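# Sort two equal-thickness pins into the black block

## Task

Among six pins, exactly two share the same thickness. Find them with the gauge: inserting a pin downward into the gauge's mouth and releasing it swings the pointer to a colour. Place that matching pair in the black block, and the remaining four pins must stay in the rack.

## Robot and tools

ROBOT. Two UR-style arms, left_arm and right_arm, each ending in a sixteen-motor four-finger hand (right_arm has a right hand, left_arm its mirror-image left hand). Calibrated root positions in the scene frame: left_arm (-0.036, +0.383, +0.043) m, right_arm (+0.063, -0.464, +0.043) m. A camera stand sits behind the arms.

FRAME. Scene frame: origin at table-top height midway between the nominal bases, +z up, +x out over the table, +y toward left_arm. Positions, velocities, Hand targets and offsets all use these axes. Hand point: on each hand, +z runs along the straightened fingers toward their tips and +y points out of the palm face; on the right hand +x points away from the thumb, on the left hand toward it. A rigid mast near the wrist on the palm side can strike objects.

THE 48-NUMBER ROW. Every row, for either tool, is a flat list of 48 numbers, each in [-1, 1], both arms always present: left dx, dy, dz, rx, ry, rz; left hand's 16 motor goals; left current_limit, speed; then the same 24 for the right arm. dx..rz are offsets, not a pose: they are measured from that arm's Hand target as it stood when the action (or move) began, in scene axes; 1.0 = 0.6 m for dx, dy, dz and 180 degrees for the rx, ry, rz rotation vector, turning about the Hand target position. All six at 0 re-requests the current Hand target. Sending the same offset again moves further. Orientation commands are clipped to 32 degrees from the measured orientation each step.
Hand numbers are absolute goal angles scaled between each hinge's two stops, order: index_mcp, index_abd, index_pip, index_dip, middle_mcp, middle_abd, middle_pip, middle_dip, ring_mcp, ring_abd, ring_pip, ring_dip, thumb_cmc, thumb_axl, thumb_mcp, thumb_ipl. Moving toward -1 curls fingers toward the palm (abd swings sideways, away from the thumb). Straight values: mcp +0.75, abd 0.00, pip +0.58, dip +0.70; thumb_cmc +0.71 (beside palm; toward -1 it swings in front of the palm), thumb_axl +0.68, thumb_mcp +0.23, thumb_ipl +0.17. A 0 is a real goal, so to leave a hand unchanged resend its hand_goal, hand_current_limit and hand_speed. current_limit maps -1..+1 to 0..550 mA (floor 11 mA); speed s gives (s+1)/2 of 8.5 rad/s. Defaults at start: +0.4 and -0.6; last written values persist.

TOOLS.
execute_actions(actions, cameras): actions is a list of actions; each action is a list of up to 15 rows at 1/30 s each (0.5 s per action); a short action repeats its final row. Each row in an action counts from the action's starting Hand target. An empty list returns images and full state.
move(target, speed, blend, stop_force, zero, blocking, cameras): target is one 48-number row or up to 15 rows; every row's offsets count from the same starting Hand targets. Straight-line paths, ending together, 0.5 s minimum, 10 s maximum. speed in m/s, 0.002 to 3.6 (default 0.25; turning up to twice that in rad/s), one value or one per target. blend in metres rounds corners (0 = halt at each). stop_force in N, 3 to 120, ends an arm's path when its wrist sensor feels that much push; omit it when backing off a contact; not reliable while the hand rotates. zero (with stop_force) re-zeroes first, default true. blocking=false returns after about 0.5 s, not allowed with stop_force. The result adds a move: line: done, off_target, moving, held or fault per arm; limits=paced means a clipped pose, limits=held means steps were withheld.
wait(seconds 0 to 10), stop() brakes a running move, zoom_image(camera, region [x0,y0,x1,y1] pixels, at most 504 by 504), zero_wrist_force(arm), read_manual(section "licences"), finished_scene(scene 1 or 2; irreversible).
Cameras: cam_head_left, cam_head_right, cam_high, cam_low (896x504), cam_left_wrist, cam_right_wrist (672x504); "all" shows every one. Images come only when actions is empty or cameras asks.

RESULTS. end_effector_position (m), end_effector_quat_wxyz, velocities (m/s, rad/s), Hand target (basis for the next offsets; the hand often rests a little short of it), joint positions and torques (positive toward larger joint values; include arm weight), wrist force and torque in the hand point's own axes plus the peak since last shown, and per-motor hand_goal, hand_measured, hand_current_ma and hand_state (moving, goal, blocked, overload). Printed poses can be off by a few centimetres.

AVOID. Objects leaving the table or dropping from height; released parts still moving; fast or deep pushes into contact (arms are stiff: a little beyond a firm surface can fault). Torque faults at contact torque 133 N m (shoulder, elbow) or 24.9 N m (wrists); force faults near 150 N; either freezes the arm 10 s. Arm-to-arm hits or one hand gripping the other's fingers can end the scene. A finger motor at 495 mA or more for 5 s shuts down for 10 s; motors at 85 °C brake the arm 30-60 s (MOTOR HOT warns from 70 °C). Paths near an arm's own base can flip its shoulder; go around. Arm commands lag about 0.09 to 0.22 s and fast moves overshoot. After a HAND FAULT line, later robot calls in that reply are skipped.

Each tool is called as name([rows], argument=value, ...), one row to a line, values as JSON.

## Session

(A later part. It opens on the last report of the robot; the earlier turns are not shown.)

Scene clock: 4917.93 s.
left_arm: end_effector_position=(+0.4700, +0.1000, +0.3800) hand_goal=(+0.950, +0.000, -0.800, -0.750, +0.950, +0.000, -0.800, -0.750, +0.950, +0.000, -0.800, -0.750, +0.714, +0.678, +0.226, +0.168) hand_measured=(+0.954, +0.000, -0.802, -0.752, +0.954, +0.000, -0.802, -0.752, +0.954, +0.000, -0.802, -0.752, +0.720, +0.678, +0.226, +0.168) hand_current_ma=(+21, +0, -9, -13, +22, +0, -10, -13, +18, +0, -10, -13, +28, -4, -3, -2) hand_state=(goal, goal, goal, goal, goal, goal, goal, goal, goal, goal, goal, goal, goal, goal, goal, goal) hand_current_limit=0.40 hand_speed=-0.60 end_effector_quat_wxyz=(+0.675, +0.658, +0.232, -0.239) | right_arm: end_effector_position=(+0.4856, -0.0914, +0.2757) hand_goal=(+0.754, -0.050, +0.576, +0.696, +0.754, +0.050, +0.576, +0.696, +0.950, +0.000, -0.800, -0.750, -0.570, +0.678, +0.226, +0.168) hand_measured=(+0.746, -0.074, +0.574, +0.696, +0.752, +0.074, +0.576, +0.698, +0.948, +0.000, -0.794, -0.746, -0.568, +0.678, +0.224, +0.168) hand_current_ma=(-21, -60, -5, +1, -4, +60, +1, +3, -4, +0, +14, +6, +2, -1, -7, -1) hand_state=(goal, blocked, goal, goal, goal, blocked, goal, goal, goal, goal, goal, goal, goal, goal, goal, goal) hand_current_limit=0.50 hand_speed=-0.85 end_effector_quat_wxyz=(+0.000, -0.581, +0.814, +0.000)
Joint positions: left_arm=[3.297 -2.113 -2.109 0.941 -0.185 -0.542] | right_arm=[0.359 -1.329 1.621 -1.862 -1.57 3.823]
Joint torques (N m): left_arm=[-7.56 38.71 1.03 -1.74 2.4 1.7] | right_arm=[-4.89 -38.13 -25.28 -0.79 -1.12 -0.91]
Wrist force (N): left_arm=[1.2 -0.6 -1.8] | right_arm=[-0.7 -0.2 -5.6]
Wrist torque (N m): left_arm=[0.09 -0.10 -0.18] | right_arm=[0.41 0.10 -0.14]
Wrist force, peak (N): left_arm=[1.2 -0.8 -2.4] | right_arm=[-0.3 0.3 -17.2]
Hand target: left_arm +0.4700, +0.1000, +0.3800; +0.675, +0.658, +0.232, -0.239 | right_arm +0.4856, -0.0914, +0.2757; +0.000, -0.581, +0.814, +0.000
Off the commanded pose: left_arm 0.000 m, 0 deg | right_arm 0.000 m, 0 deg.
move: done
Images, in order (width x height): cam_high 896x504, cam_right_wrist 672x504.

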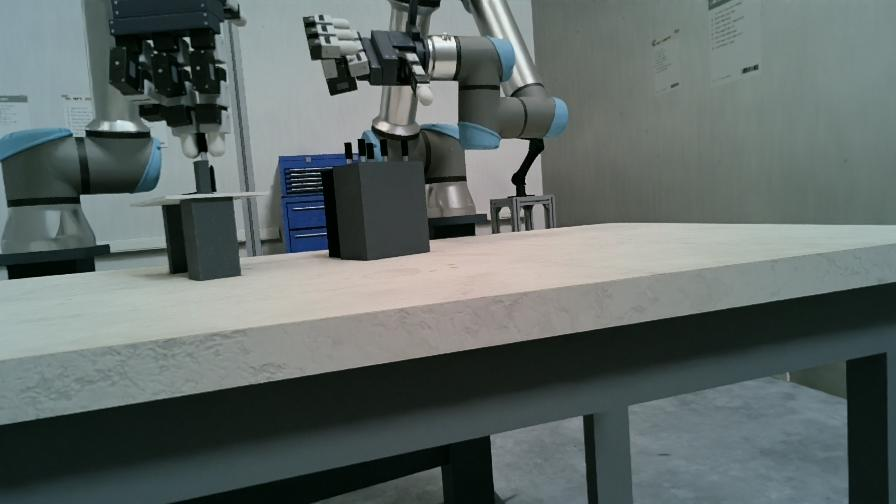

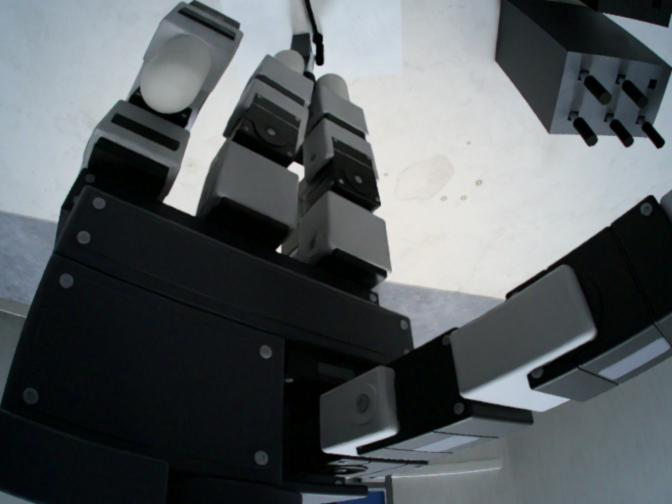

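move([
  [0,0,0,0,0,0,0.95,0,-0.8,-0.75,0.95,0,-0.8,-0.75,0.95,0,-0.8,-0.75,0.714,0.678,0.226,0.168,0.4,-0.6,0,0,-0.0058,0,0,0,0.754,-0.05,0.576,0.696,0.754,0.05,0.576,0.696,0.95,0,-0.8,-0.75,-0.571,0.678,0.226,0.168,0.5,-0.85],
], speed=0.006, stop_force=14, cameras=["cam_right_wrist","cam_high"])

zoom_image(camera="cam_right_wrist", region=[290, 15, 340, 75])

zoom_image(camera="cam_high", region=[175, 130, 235, 196])

Scene clock: 4924.93 s.
left_arm: end_effector_position=(+0.4700, +0.1000, +0.3800) hand_goal=(+0.950, +0.000, -0.800, -0.750, +0.950, +0.000, -0.800, -0.750, +0.950, +0.000, -0.800, -0.750, +0.714, +0.678, +0.226, +0.168) hand_measured=(+0.954, +0.000, -0.802, -0.752, +0.954, +0.000, -0.802, -0.752, +0.954, +0.000, -0.802, -0.752, +0.720, +0.678, +0.226, +0.168) hand_current_ma=(+21, +0, -9, -13, +22, +0, -10, -13, +18, +0, -10, -13, +28, -4, -3, -2) hand_state=(goal, goal, goal, goal, goal, goal, goal, goal, goal, goal, goal, goal, goal, goal, goal, goal) hand_current_limit=0.40 hand_speed=-0.60 end_effector_quat_wxyz=(+0.675, +0.658, +0.232, -0.239) | right_arm: end_effector_position=(+0.4857, -0.0913, +0.2753) hand_goal=(+0.754, -0.050, +0.576, +0.696, +0.754, +0.050, +0.576, +0.696, +0.950, +0.000, -0.800, -0.750, -0.570, +0.678, +0.226, +0.168) hand_measured=(+0.746, -0.072, +0.574, +0.696, +0.752, +0.070, +0.576, +0.698, +0.948, +0.000, -0.794, -0.746, -0.568, +0.678, +0.224, +0.168) hand_current_ma=(-21, -53, -4, +1, -4, +52, +1, +3, -4, +0, +14, +6, +2, -1, -7, -1) hand_state=(goal, blocked, goal, goal, goal, blocked, goal, goal, goal, goal, goal, goal, goal, goal, goal, goal) hand_current_limit=0.50 hand_speed=-0.85 end_effector_quat_wxyz=(+0.000, -0.581, +0.814, +0.000)
Joint positions: left_arm=[3.297 -2.113 -2.109 0.941 -0.185 -0.542] | right_arm=[0.359 -1.329 1.622 -1.864 -1.57 3.823]
Joint torques (N m): left_arm=[-8.5 38.02 2.02 -1.76 2.26 1.69] | right_arm=[-4.98 -29.92 -19.33 0.67 -1.13 -0.94]
Wrist force (N): left_arm=[1.2 -0.8 -2.0] | right_arm=[-1.0 -0.3 -18.8]
Wrist torque (N m): left_arm=[0.08 -0.09 -0.18] | right_arm=[1.45 0.08 -0.16]
Wrist force, peak (N): left_arm=[1.5 -0.8 -2.3] | right_arm=[-0.9 -0.1 -24.3]
Hand target: left_arm +0.4700, +0.1000, +0.3800; +0.675, +0.658, +0.232, -0.239 | right_arm +0.4857, -0.0913, +0.2753; +0.000, -0.581, +0.814, +0.000 (not the last commanded pose)
Off the commanded pose: left_arm 0.000 m, 0 deg | right_arm 0.003 m, 0 deg.
move: contact (right_arm)
Images, in order (width x height): cam_high 896x504, cam_right_wrist 672x504.

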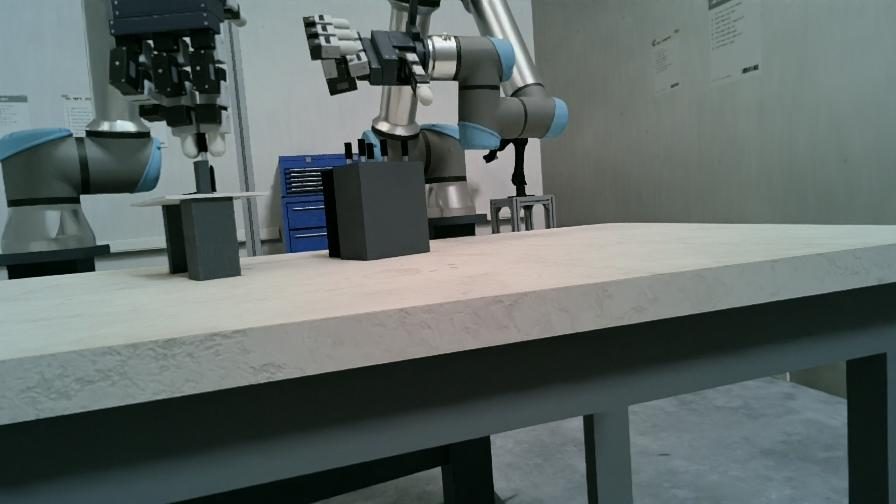

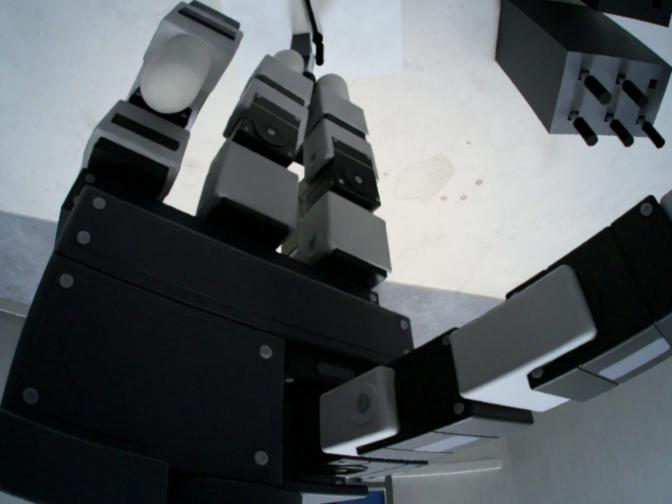

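Scaled by 8.400 from the camera's 672x504 image, which has a finer 960x720 frame.

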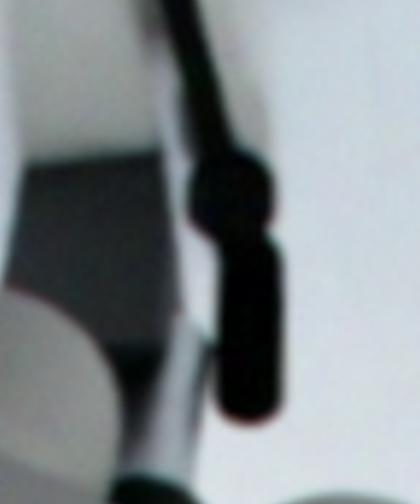

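Scaled by 7.636.

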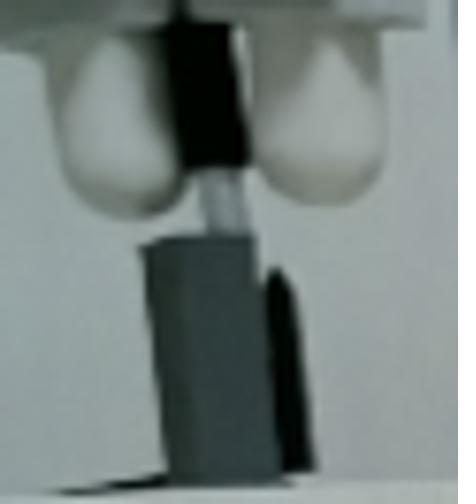

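move([
  [0,0,0,0,0,0,0.95,0,-0.8,-0.75,0.95,0,-0.8,-0.75,0.95,0,-0.8,-0.75,0.714,0.678,0.226,0.168,0.4,-0.6,0,0,0.0015,0,0,0,0.754,-0.05,0.576,0.696,0.754,0.05,0.576,0.696,0.95,0,-0.8,-0.75,-0.571,0.678,0.226,0.168,0.5,-0.85],
  [0,0,0,0,0,0,0.95,0,-0.8,-0.75,0.95,0,-0.8,-0.75,0.95,0,-0.8,-0.75,0.714,0.678,0.226,0.168,0.4,-0.6,0,0,0.0015,0,0,0,0.754,-0.01,0.576,0.696,0.754,0.01,0.576,0.696,0.95,0,-0.8,-0.75,-0.571,0.678,0.226,0.168,0.5,-0.85],
  [0,0,0,0,0,0,0.95,0,-0.8,-0.75,0.95,0,-0.8,-0.75,0.95,0,-0.8,-0.75,0.714,0.678,0.226,0.168,0.4,-0.6,0,0,0.06,0,0,0,0.754,-0.01,0.576,0.696,0.754,0.01,0.576,0.696,0.95,0,-0.8,-0.75,-0.571,0.678,0.226,0.168,0.5,-0.85],
], speed=[0.01,0.01,0.02], cameras=["cam_right_wrist","cam_high","cam_left_wrist"])

zoom_image(camera="cam_right_wrist", region=[250, 0, 340, 75])

zoom_image(camera="cam_high", region=[165, 120, 235, 200])

zoom_image(camera="cam_left_wrist", region=[170, 130, 260, 220])

Scene clock: 4937.07 s.
left_arm: end_effector_position=(+0.4700, +0.1000, +0.3800) hand_goal=(+0.950, +0.000, -0.800, -0.750, +0.950, +0.000, -0.800, -0.750, +0.950, +0.000, -0.800, -0.750, +0.714, +0.678, +0.226, +0.168) hand_measured=(+0.954, +0.000, -0.802, -0.752, +0.954, +0.000, -0.802, -0.752, +0.954, +0.000, -0.802, -0.752, +0.720, +0.678, +0.226, +0.168) hand_current_ma=(+21, +0, -9, -13, +22, +0, -10, -13, +18, +0, -10, -13, +28, -4, -3, -2) hand_state=(goal, goal, goal, goal, goal, goal, goal, goal, goal, goal, goal, goal, goal, goal, goal, goal) hand_current_limit=0.40 hand_speed=-0.60 end_effector_quat_wxyz=(+0.675, +0.658, +0.232, -0.239) | right_arm: end_effector_position=(+0.4857, -0.0914, +0.3111) hand_goal=(+0.754, -0.010, +0.576, +0.696, +0.754, +0.010, +0.576, +0.696, +0.950, +0.000, -0.800, -0.750, -0.570, +0.678, +0.226, +0.168) hand_measured=(+0.750, -0.012, +0.574, +0.696, +0.752, +0.014, +0.576, +0.698, +0.948, +0.000, -0.794, -0.746, -0.568, +0.678, +0.224, +0.168) hand_current_ma=(-10, -5, -4, +1, -4, +5, +1, +3, -4, +0, +14, +6, +2, -1, -7, -1) hand_state=(goal, goal, goal, goal, goal, goal, goal, goal, goal, goal, goal, goal, goal, goal, goal, goal) hand_current_limit=0.50 hand_speed=-0.85 end_effector_quat_wxyz=(+0.000, -0.581, +0.814, +0.000)
Joint positions: left_arm=[3.297 -2.113 -2.109 0.941 -0.185 -0.542] | right_arm=[0.359 -1.35 1.554 -1.775 -1.57 3.823]
Joint torques (N m): left_arm=[-7.38 38.7 1.09 -1.69 2.22 1.59] | right_arm=[-5.76 -38.61 -27.06 -1.07 1.83 -0.34]
Wrist force (N): left_arm=[1.0 -0.8 -1.9] | right_arm=[-0.7 -0.1 -1.1]
Wrist torque (N m): left_arm=[0.07 -0.07 -0.20] | right_arm=[0.09 0.08 -0.14]
Wrist force, peak (N): left_arm=[1.1 -0.8 -2.4] | right_arm=[-0.6 -0.2 -19.0]
Hand target: left_arm +0.4700, +0.1000, +0.3800; +0.675, +0.658, +0.232, -0.239 | right_arm +0.4857, -0.0913, +0.3113; +0.000, -0.581, +0.814, +0.000
Off the commanded pose: left_arm 0.000 m, 0 deg | right_arm 0.000 m, 0 deg.
move: done
Images, in order (width x height): cam_high 896x504, cam_left_wrist 672x504, cam_right_wrist 672x504.

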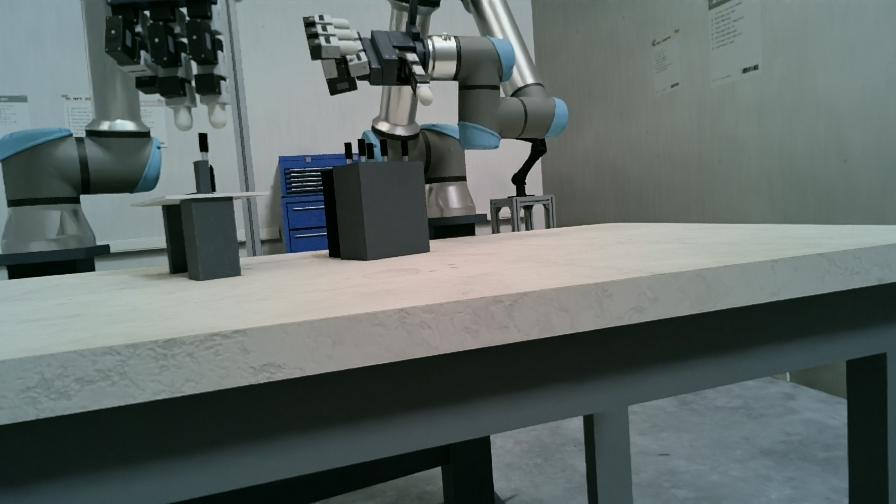

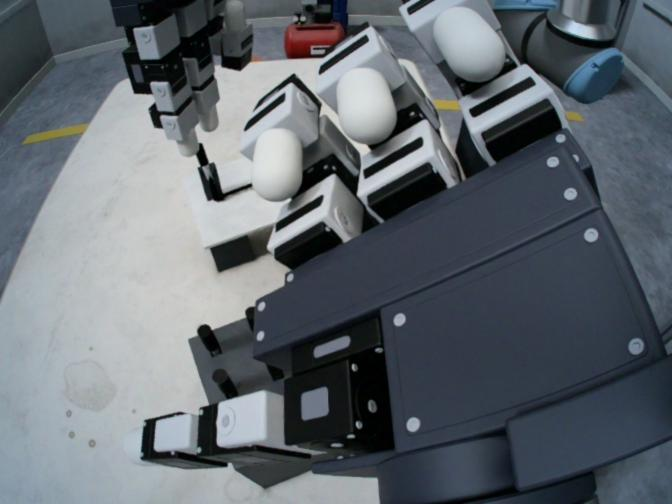

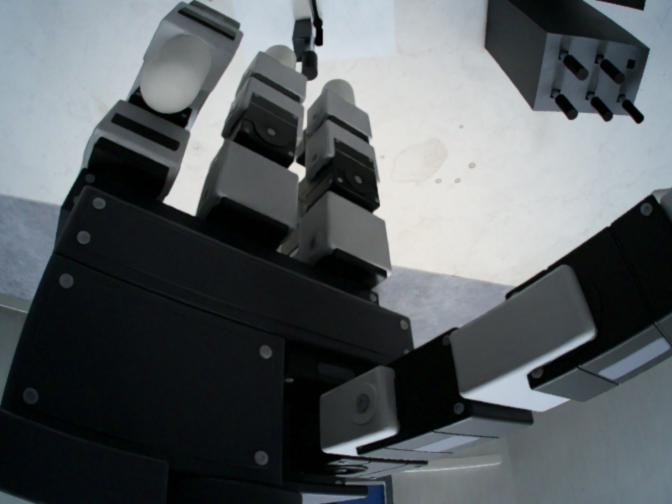

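Scaled by 5.600 from the camera's 672x504 image, which has a finer 960x720 frame.

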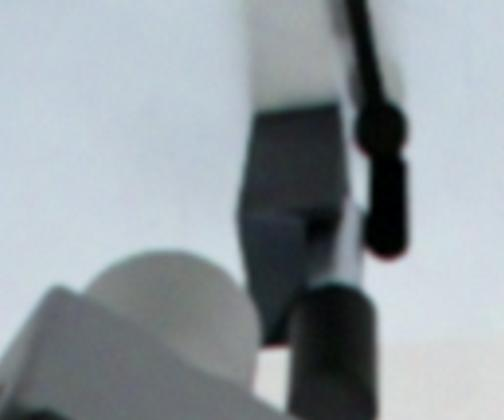

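Scaled by 6.300.

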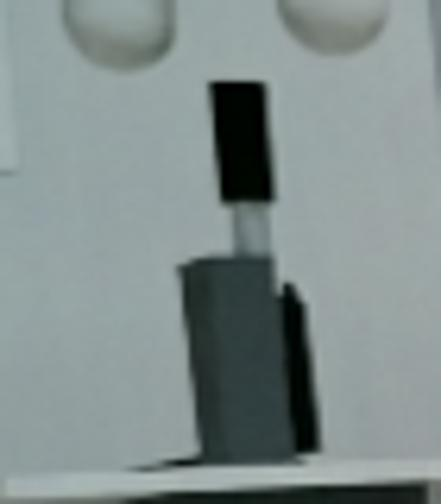

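Scaled by 5.600 from the camera's 672x504 image, which has a finer 960x720 frame.

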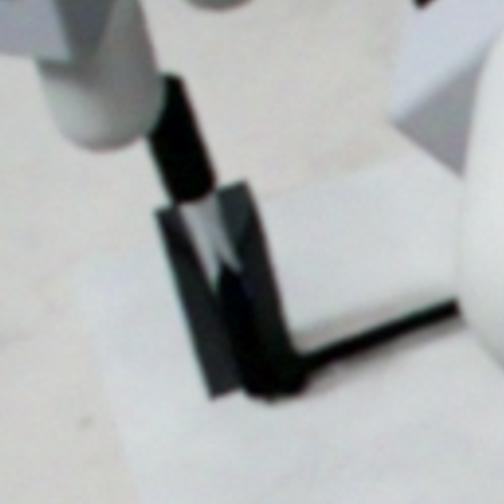

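move(target=[0,0,0,0,0,0,0.95,0,-0.8,-0.75,0.95,0,-0.8,-0.75,0.95,0,-0.8,-0.75,0.714,0.678,0.226,0.168,0.4,-0.6,0,0,0.16,0,0,0,0.754,-0.05,0.576,0.696,0.754,0.05,0.576,0.696,0.95,0,-0.8,-0.75,-0.571,0.678,0.226,0.168,0.4,-0.85], speed=0.15, cameras=["cam_right_wrist","cam_head_left","cam_head_right","cam_left_wrist","cam_high"])

zoom_image(camera="cam_head_left", region=[420, 150, 520, 260])

zoom_image(camera="cam_right_wrist", region=[220, 0, 390, 80])

Scene clock: 4945.67 s.
left_arm: end_effector_position=(+0.4700, +0.1000, +0.3800) hand_goal=(+0.950, +0.000, -0.800, -0.750, +0.950, +0.000, -0.800, -0.750, +0.950, +0.000, -0.800, -0.750, +0.714, +0.678, +0.226, +0.168) hand_measured=(+0.954, +0.000, -0.802, -0.752, +0.954, +0.000, -0.802, -0.752, +0.954, +0.000, -0.802, -0.752, +0.720, +0.678, +0.226, +0.168) hand_current_ma=(+21, +0, -9, -13, +22, +0, -10, -13, +18, +0, -10, -13, +28, -4, -3, -2) hand_state=(goal, goal, goal, goal, goal, goal, goal, goal, goal, goal, goal, goal, goal, goal, goal, goal) hand_current_limit=0.40 hand_speed=-0.60 end_effector_quat_wxyz=(+0.675, +0.658, +0.232, -0.239) | right_arm: end_effector_position=(+0.4857, -0.0914, +0.4071) hand_goal=(+0.754, -0.050, +0.576, +0.696, +0.754, +0.050, +0.576, +0.696, +0.950, +0.000, -0.800, -0.750, -0.570, +0.678, +0.226, +0.168) hand_measured=(+0.750, -0.046, +0.574, +0.696, +0.752, +0.046, +0.576, +0.698, +0.948, +0.000, -0.794, -0.746, -0.568, +0.678, +0.224, +0.168) hand_current_ma=(-10, +6, -4, +1, -4, -6, +1, +3, -4, +0, +13, +6, +2, -1, -7, -1) hand_state=(goal, goal, goal, goal, goal, goal, goal, goal, goal, goal, goal, goal, goal, goal, goal, goal) hand_current_limit=0.40 hand_speed=-0.85 end_effector_quat_wxyz=(+0.000, -0.581, +0.814, +0.000)
Joint positions: left_arm=[3.297 -2.113 -2.109 0.941 -0.185 -0.542] | right_arm=[0.359 -1.369 1.331 -1.533 -1.57 3.823]
Joint torques (N m): left_arm=[-7.24 39.57 0.81 -1.8 2.28 1.71] | right_arm=[10.87 -23.04 -26.63 -0.98 -2.47 -1.48]
Wrist force (N): left_arm=[1.3 -0.7 -2.0] | right_arm=[-0.6 -0.3 -1.8]
Wrist torque (N m): left_arm=[0.09 -0.10 -0.18] | right_arm=[0.12 0.11 -0.15]
Wrist force, peak (N): left_arm=[1.3 -0.8 -2.3] | right_arm=[-0.8 -0.2 -2.3]
Hand target: left_arm +0.4700, +0.1000, +0.3800; +0.675, +0.658, +0.232, -0.239 | right_arm +0.4857, -0.0913, +0.4073; +0.000, -0.581, +0.814, +0.000
Off the commanded pose: left_arm 0.000 m, 0 deg | right_arm 0.000 m, 0 deg.
move: done
Images, in order (width x height): cam_head_left 896x504, cam_head_right 896x504, cam_high 896x504, cam_left_wrist 672x504, cam_right_wrist 672x504.

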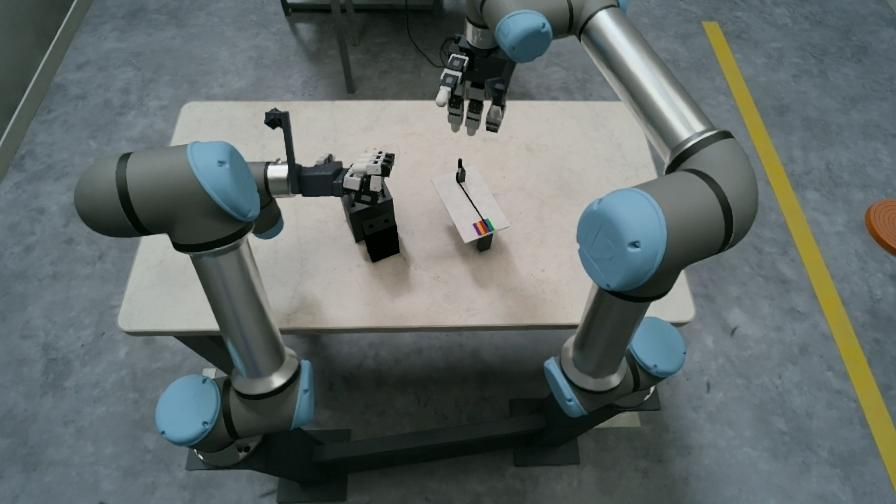

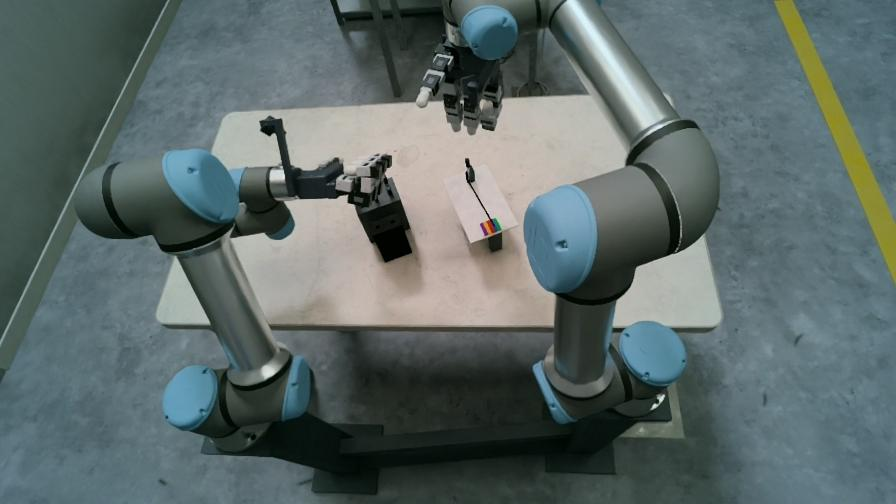

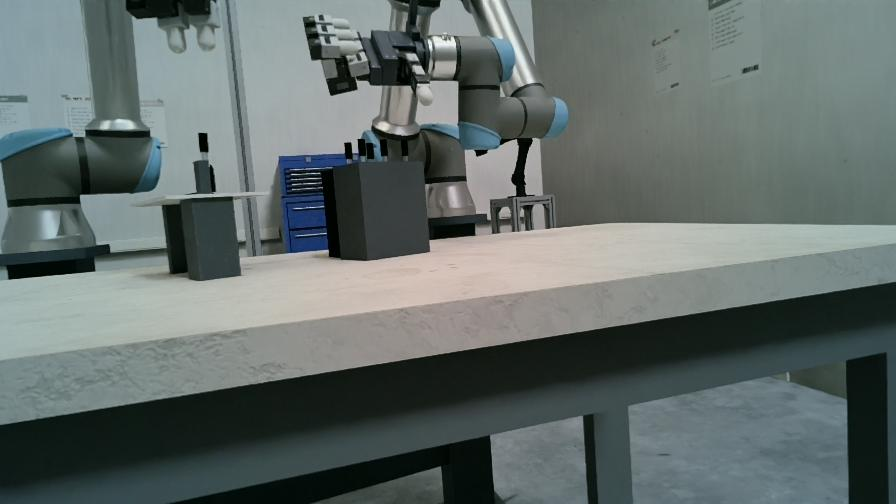

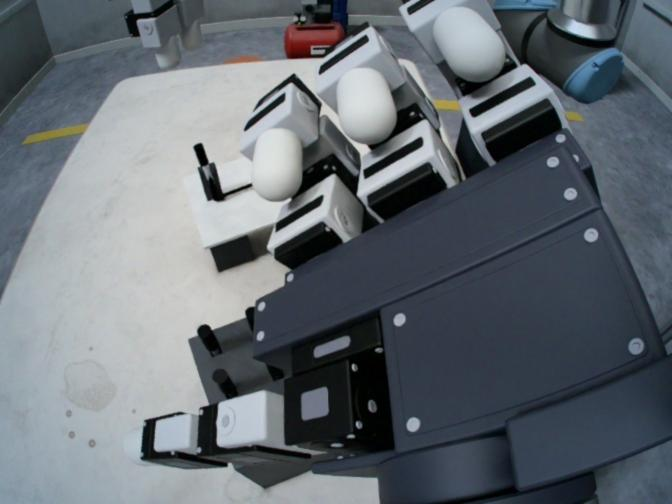

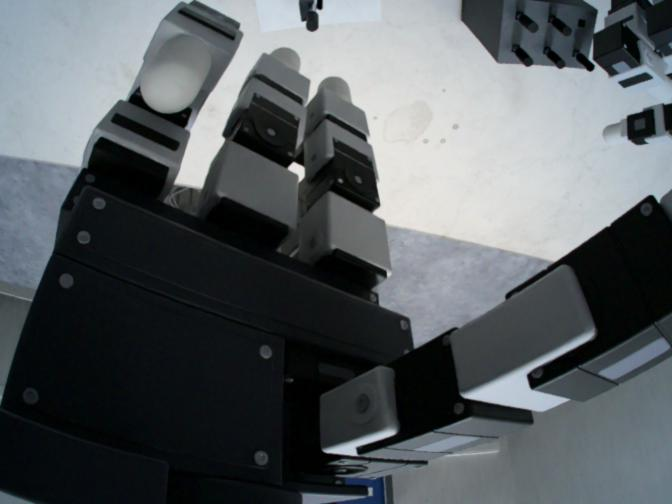

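Scaled by 4.582.

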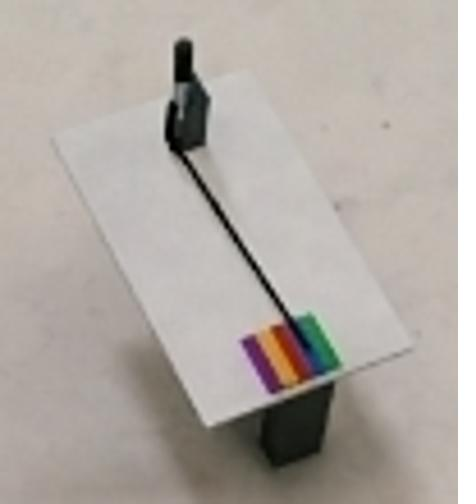

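Scaled by 2.965 from the camera's 672x504 image, which has a finer 960x720 frame.

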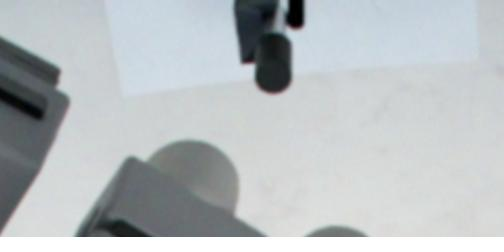

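zoom_image(camera="cam_head_left", region=[468, 212, 500, 240])

zoom_image(camera="cam_head_right", region=[472, 205, 508, 245])

Scaled by 15.750.

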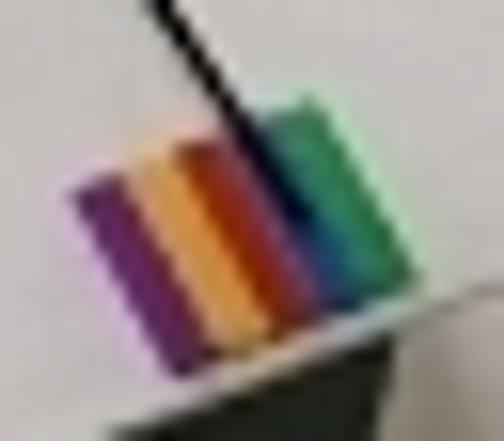

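Scaled by 12.600.

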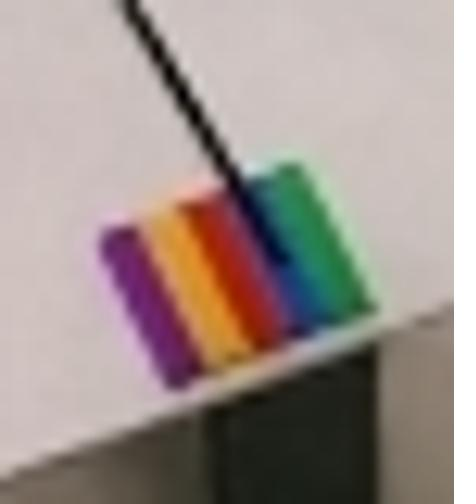

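move(target=[-0.178,0.4625,0.2243,0,0,0,0.95,0,-0.8,-0.75,0.95,0,-0.8,-0.75,0.95,0,-0.8,-0.75,0.714,0.678,0.226,0.168,0.4,-0.6,0,0,-0.2122,0,0,0,0.754,-0.03,0.576,0.696,0.754,0.03,0.576,0.696,0.95,0,-0.8,-0.75,-0.571,0.678,0.226,0.168,0.5,-0.85], speed=0.15, cameras=["cam_right_wrist","cam_high"])

zoom_image(camera="cam_right_wrist", region=[250, 0, 350, 80])

zoom_image(camera="cam_high", region=[165, 120, 235, 200])

Scene clock: 4962.03 s.
left_arm: end_effector_position=(+0.3633, +0.3774, +0.5145) hand_goal=(+0.950, +0.000, -0.800, -0.750, +0.950, +0.000, -0.800, -0.750, +0.950, +0.000, -0.800, -0.750, +0.714, +0.678, +0.226, +0.168) hand_measured=(+0.954, +0.000, -0.802, -0.752, +0.954, +0.000, -0.802, -0.752, +0.954, +0.000, -0.802, -0.752, +0.720, +0.678, +0.226, +0.168) hand_current_ma=(+21, +0, -9, -13, +22, +0, -10, -13, +18, +0, -10, -13, +28, -4, -3, -2) hand_state=(goal, goal, goal, goal, goal, goal, goal, goal, goal, goal, goal, goal, goal, goal, goal, goal) hand_current_limit=0.40 hand_speed=-0.60 end_effector_quat_wxyz=(+0.675, +0.658, +0.232, -0.239) | right_arm: end_effector_position=(+0.4856, -0.0913, +0.2800) hand_goal=(+0.754, -0.030, +0.576, +0.696, +0.754, +0.030, +0.576, +0.696, +0.950, +0.000, -0.800, -0.750, -0.570, +0.678, +0.226, +0.168) hand_measured=(+0.750, -0.032, +0.574, +0.696, +0.752, +0.032, +0.576, +0.698, +0.948, +0.000, -0.794, -0.746, -0.568, +0.678, +0.224, +0.168) hand_current_ma=(-10, -4, -4, +1, -4, +5, +1, +3, -4, +0, +13, +6, +2, -1, -7, -1) hand_state=(goal, goal, goal, goal, goal, goal, goal, goal, goal, goal, goal, goal, goal, goal, goal, goal) hand_current_limit=0.50 hand_speed=-0.85 end_effector_quat_wxyz=(+0.000, -0.581, +0.814, +0.000)
Joint positions: left_arm=[4.052 -1.764 -2.121 0.712 -0.939 -0.66] | right_arm=[0.359 -1.332 1.614 -1.852 -1.57 3.823]
Joint torques (N m): left_arm=[6.79 31.61 23.34 -3.23 -2.16 -1.59] | right_arm=[-6.85 -23.54 -13.81 -3.81 2 0.53]
Wrist force (N): left_arm=[1.1 -0.6 -2.3] | right_arm=[-0.8 -0.6 -1.2]
Wrist torque (N m): left_arm=[0.12 -0.07 -0.06] | right_arm=[0.04 0.11 -0.14]
Wrist force, peak (N): left_arm=[0.7 -0.7 -2.6] | right_arm=[-0.8 -0.3 -2.0]
Hand target: left_arm +0.3632, +0.3775, +0.5146; +0.675, +0.658, +0.232, -0.239 | right_arm +0.4857, -0.0913, +0.2799; +0.000, -0.581, +0.814, +0.000
Off the commanded pose: left_arm 0.000 m, 0 deg | right_arm 0.000 m, 0 deg.
move: done
Images, in order (width x height): cam_high 896x504, cam_right_wrist 672x504.

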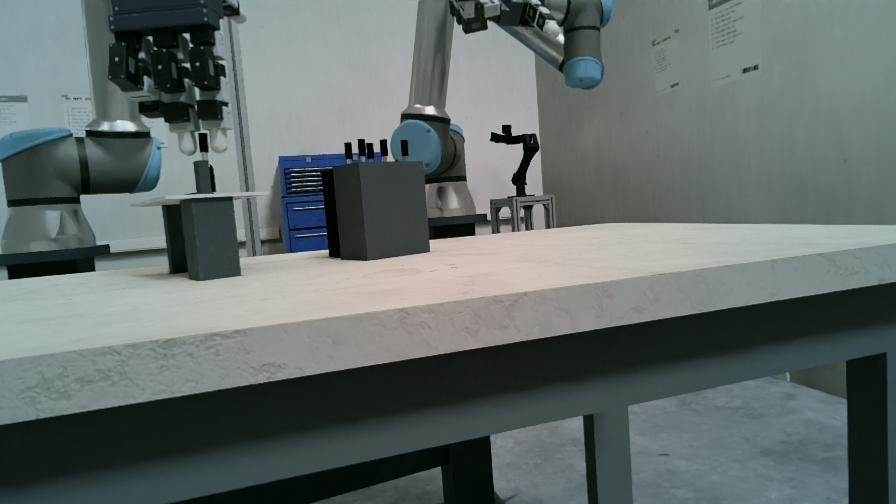

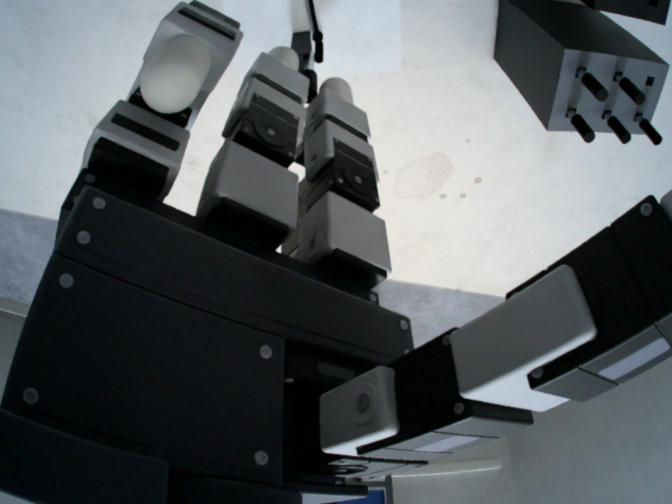

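Scaled by 5.040 from the camera's 672x504 image, which has a finer 960x720 frame.

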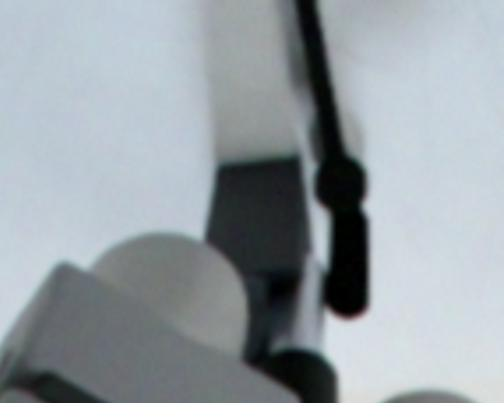

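Scaled by 6.300.

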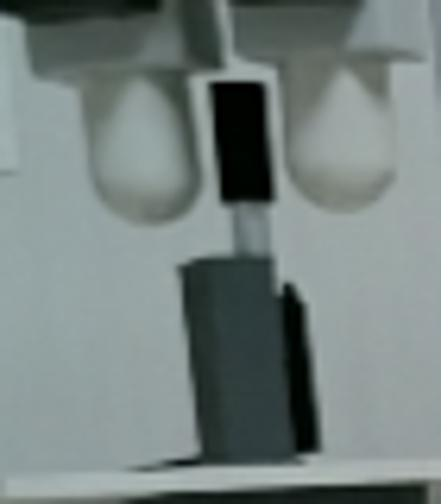

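move([
  [0,0,0,0,0,0,0.95,0,-0.8,-0.75,0.95,0,-0.8,-0.75,0.95,0,-0.8,-0.75,0.714,0.678,0.226,0.168,0.4,-0.6,0,0,-0.0063,0,0,0,0.754,-0.04,0.576,0.696,0.754,0.04,0.576,0.696,0.95,0,-0.8,-0.75,-0.571,0.678,0.226,0.168,0.5,-0.85],
  [0,0,0,0,0,0,0.95,0,-0.8,-0.75,0.95,0,-0.8,-0.75,0.95,0,-0.8,-0.75,0.714,0.678,0.226,0.168,0.4,-0.6,0,0,-0.0063,0,0,0,0.754,-0.3,0.576,0.696,0.754,0.3,0.576,0.696,0.95,0,-0.8,-0.75,-0.571,0.678,0.226,0.168,0.65,-0.95],
], speed=0.01)

wait(seconds=1.5)

move([
  [0,0,0,0,0,0,0.95,0,-0.8,-0.75,0.95,0,-0.8,-0.75,0.95,0,-0.8,-0.75,0.714,0.678,0.226,0.168,0.4,-0.6,0,0,0.05,0,0,0,0.754,-0.3,0.576,0.696,0.754,0.3,0.576,0.696,0.95,0,-0.8,-0.75,-0.571,0.678,0.226,0.168,0.65,-0.95],
  [0,0,0,0,0,0,0.95,0,-0.8,-0.75,0.95,0,-0.8,-0.75,0.95,0,-0.8,-0.75,0.714,0.678,0.226,0.168,0.4,-0.6,0,0,0.2,0,0,0,0.754,-0.3,0.576,0.696,0.754,0.3,0.576,0.696,0.95,0,-0.8,-0.75,-0.571,0.678,0.226,0.168,0.65,-0.95],
], speed=[0.012,0.1], blend=[0.005,0], cameras=["cam_high","cam_right_wrist"])

zoom_image(camera="cam_high", region=[160, 20, 250, 110])

zoom_image(camera="cam_right_wrist", region=[250, 0, 390, 120])

Scene clock: 4977.30 s.
left_arm: end_effector_position=(+0.3632, +0.3775, +0.5146) hand_goal=(+0.950, +0.000, -0.800, -0.750, +0.950, +0.000, -0.800, -0.750, +0.950, +0.000, -0.800, -0.750, +0.714, +0.678, +0.226, +0.168) hand_measured=(+0.954, +0.000, -0.802, -0.752, +0.954, +0.000, -0.802, -0.752, +0.954, +0.000, -0.802, -0.752, +0.720, +0.678, +0.226, +0.168) hand_current_ma=(+21, +0, -9, -13, +22, +0, -10, -13, +18, +0, -10, -13, +28, -4, -3, -2) hand_state=(goal, goal, goal, goal, goal, goal, goal, goal, goal, goal, goal, goal, goal, goal, goal, goal) hand_current_limit=0.40 hand_speed=-0.60 end_effector_quat_wxyz=(+0.675, +0.658, +0.232, -0.239) | right_arm: end_effector_position=(+0.4857, -0.0913, +0.2762) hand_goal=(+0.754, -0.300, +0.576, +0.696, +0.754, +0.300, +0.576, +0.696, +0.950, +0.000, -0.800, -0.750, -0.570, +0.678, +0.226, +0.168) hand_measured=(+0.748, -0.070, +0.574, +0.696, +0.752, +0.086, +0.576, +0.698, +0.948, +0.000, -0.794, -0.746, -0.568, +0.678, +0.224, +0.168) hand_current_ma=(-14, +196, -4, +0, -4, -138, +1, +3, -4, +0, +13, +6, +2, -1, -7, -1) hand_state=(goal, moving, goal, goal, goal, moving, goal, goal, goal, goal, goal, goal, goal, goal, goal, goal) hand_current_limit=0.65 hand_speed=-0.95 end_effector_quat_wxyz=(+0.000, -0.581, +0.814, +0.000)
Joint positions: left_arm=[4.052 -1.764 -2.121 0.712 -0.939 -0.661] | right_arm=[0.359 -1.33 1.621 -1.861 -1.57 3.823]
Joint torques (N m): left_arm=[7.64 31.22 24.08 -3.01 -2.28 -1.76] | right_arm=[-6.57 -22.44 -14.14 -3.91 1.89 0.9]
Wrist force (N): left_arm=[1.1 -0.6 -2.2] | right_arm=[-1.2 0.3 -1.5]
Wrist torque (N m): left_arm=[0.11 -0.07 -0.06] | right_arm=[0.09 0.02 -0.16]
Wrist force, peak (N): left_arm=[1.3 -0.8 -2.3] | right_arm=[-1.3 0.5 -1.6]
Hand target: left_arm +0.3632, +0.3775, +0.5146; +0.675, +0.658, +0.232, -0.239 | right_arm +0.4857, -0.0913, +0.2762; +0.000, -0.581, +0.814, +0.000
Off the commanded pose: left_arm 0.000 m, 0 deg | right_arm 0.000 m, 0 deg.
move: done

Scene clock: 4978.80 s.
left_arm: end_effector_position=(+0.3632, +0.3775, +0.5146) hand_goal=(+0.950, +0.000, -0.800, -0.750, +0.950, +0.000, -0.800, -0.750, +0.950, +0.000, -0.800, -0.750, +0.714, +0.678, +0.226, +0.168) hand_measured=(+0.954, +0.000, -0.802, -0.752, +0.954, +0.000, -0.802, -0.752, +0.954, +0.000, -0.802, -0.752, +0.720, +0.678, +0.226, +0.168) hand_current_ma=(+21, +0, -9, -13, +22, +0, -10, -13, +18, +0, -10, -13, +28, -4, -3, -2) hand_state=(goal, goal, goal, goal, goal, goal, goal, goal, goal, goal, goal, goal, goal, goal, goal, goal) hand_current_limit=0.40 hand_speed=-0.60 end_effector_quat_wxyz=(+0.675, +0.658, +0.232, -0.239) | right_arm: end_effector_position=(+0.4857, -0.0913, +0.2762) hand_goal=(+0.754, -0.300, +0.576, +0.696, +0.754, +0.300, +0.576, +0.696, +0.950, +0.000, -0.800, -0.750, -0.570, +0.678, +0.226, +0.168) hand_measured=(+0.748, -0.076, +0.574, +0.696, +0.752, +0.092, +0.576, +0.698, +0.948, +0.000, -0.794, -0.746, -0.568, +0.678, +0.224, +0.168) hand_current_ma=(-16, +454, -4, +0, -4, -454, +1, +3, -4, +0, +13, +6, +2, -1, -7, -1) hand_state=(goal, blocked, goal, goal, goal, blocked, goal, goal, goal, goal, goal, goal, goal, goal, goal, goal) hand_current_limit=0.65 hand_speed=-0.95 end_effector_quat_wxyz=(+0.000, -0.581, +0.814, +0.000)
Joint positions: left_arm=[4.052 -1.764 -2.121 0.712 -0.939 -0.661] | right_arm=[0.359 -1.33 1.621 -1.861 -1.57 3.823]
Joint torques (N m): left_arm=[7.46 31.28 23.39 -3.12 -2.22 -1.67] | right_arm=[-7.71 -23.97 -14.78 -4 1.99 0.91]
Wrist force (N): left_arm=[1.0 -0.8 -2.0] | right_arm=[-1.2 0.3 -1.3]
Wrist torque (N m): left_arm=[0.07 -0.05 -0.06] | right_arm=[0.06 0.07 -0.16]
Wrist force, peak (N): left_arm=[1.3 -0.8 -2.3] | right_arm=[-1.5 0.4 -1.1]
Hand target: left_arm +0.3632, +0.3775, +0.5146; +0.675, +0.658, +0.232, -0.239 | right_arm +0.4857, -0.0913, +0.2762; +0.000, -0.581, +0.814, +0.000
Off the commanded pose: left_arm 0.000 m, 0 deg | right_arm 0.000 m, 0 deg.
wait: 1.50 s; at rest by 0.17 s

Scene clock: 4982.87 s.
left_arm: end_effector_position=(+0.3632, +0.3775, +0.5146) hand_goal=(+0.950, +0.000, -0.800, -0.750, +0.950, +0.000, -0.800, -0.750, +0.950, +0.000, -0.800, -0.750, +0.714, +0.678, +0.226, +0.168) hand_measured=(+0.954, +0.000, -0.802, -0.752, +0.954, +0.000, -0.802, -0.752, +0.954, +0.000, -0.802, -0.752, +0.720, +0.678, +0.226, +0.168) hand_current_ma=(+21, +0, -9, -13, +22, +0, -10, -13, +18, +0, -10, -13, +28, -4, -3, -2) hand_state=(goal, goal, goal, goal, goal, goal, goal, goal, goal, goal, goal, goal, goal, goal, goal, goal) hand_current_limit=0.40 hand_speed=-0.60 end_effector_quat_wxyz=(+0.675, +0.658, +0.232, -0.239) | right_arm: end_effector_position=(+0.4857, -0.0914, +0.3960) hand_goal=(+0.754, -0.300, +0.576, +0.696, +0.754, +0.300, +0.576, +0.696, +0.950, +0.000, -0.800, -0.750, -0.570, +0.678, +0.226, +0.168) hand_measured=(+0.748, -0.076, +0.574, +0.696, +0.756, +0.092, +0.576, +0.698, +0.948, +0.000, -0.794, -0.746, -0.568, +0.678, +0.224, +0.168) hand_current_ma=(-16, +454, -4, +0, +3, -454, +1, +3, -4, +0, +13, +6, +2, -1, -7, -1) hand_state=(goal, blocked, goal, goal, goal, blocked, goal, goal, goal, goal, goal, goal, goal, goal, goal, goal) hand_current_limit=0.65 hand_speed=-0.95 end_effector_quat_wxyz=(+0.000, -0.581, +0.814, +0.000)
Joint positions: left_arm=[4.052 -1.764 -2.121 0.712 -0.939 -0.661] | right_arm=[0.359 -1.369 1.36 -1.561 -1.57 3.823]
Joint torques (N m): left_arm=[7.24 30.58 23.72 -3.11 -2.37 -1.48] | right_arm=[9.11 -22.37 -27.64 -0.89 -2.45 -1.09]
Wrist force (N): left_arm=[1.1 -0.7 -2.0] | right_arm=[-0.6 -0.3 -1.5]
Wrist torque (N m): left_arm=[0.08 -0.07 -0.06] | right_arm=[0.10 0.10 -0.14]
Wrist force, peak (N): left_arm=[1.2 -1.0 -2.5] | right_arm=[-0.6 -0.3 -2.0]
Hand target: left_arm +0.3632, +0.3775, +0.5146; +0.675, +0.658, +0.232, -0.239 | right_arm +0.4857, -0.0913, +0.3962; +0.000, -0.581, +0.814, +0.000
Off the commanded pose: left_arm 0.000 m, 0 deg | right_arm 0.000 m, 0 deg.
move: done
Images, in order (width x height): cam_high 896x504, cam_right_wrist 672x504.

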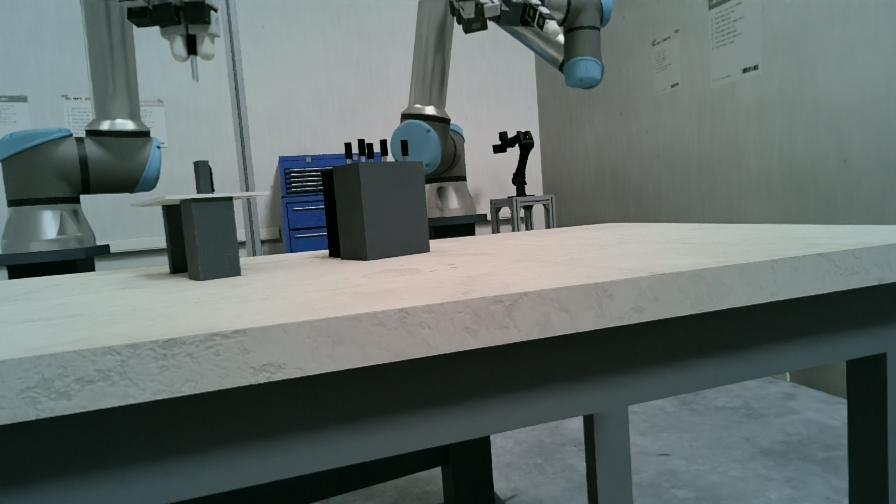

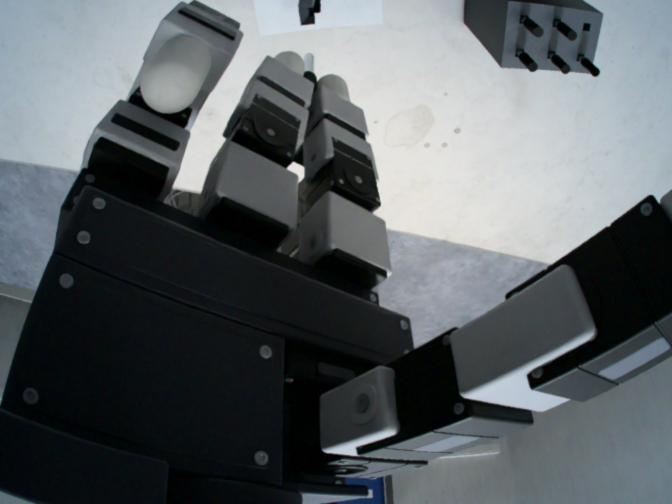

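Scaled by 5.600.

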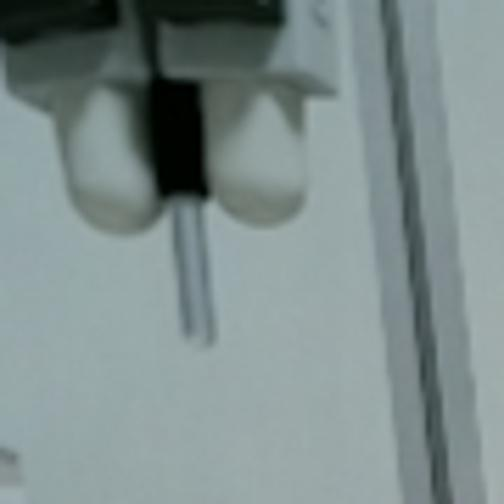

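Scaled by 3.600 from the camera's 672x504 image, which has a finer 960x720 frame.

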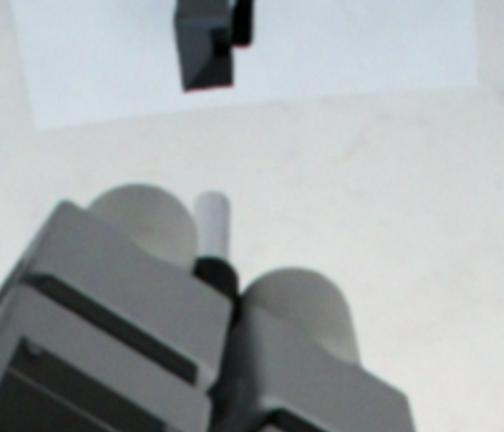

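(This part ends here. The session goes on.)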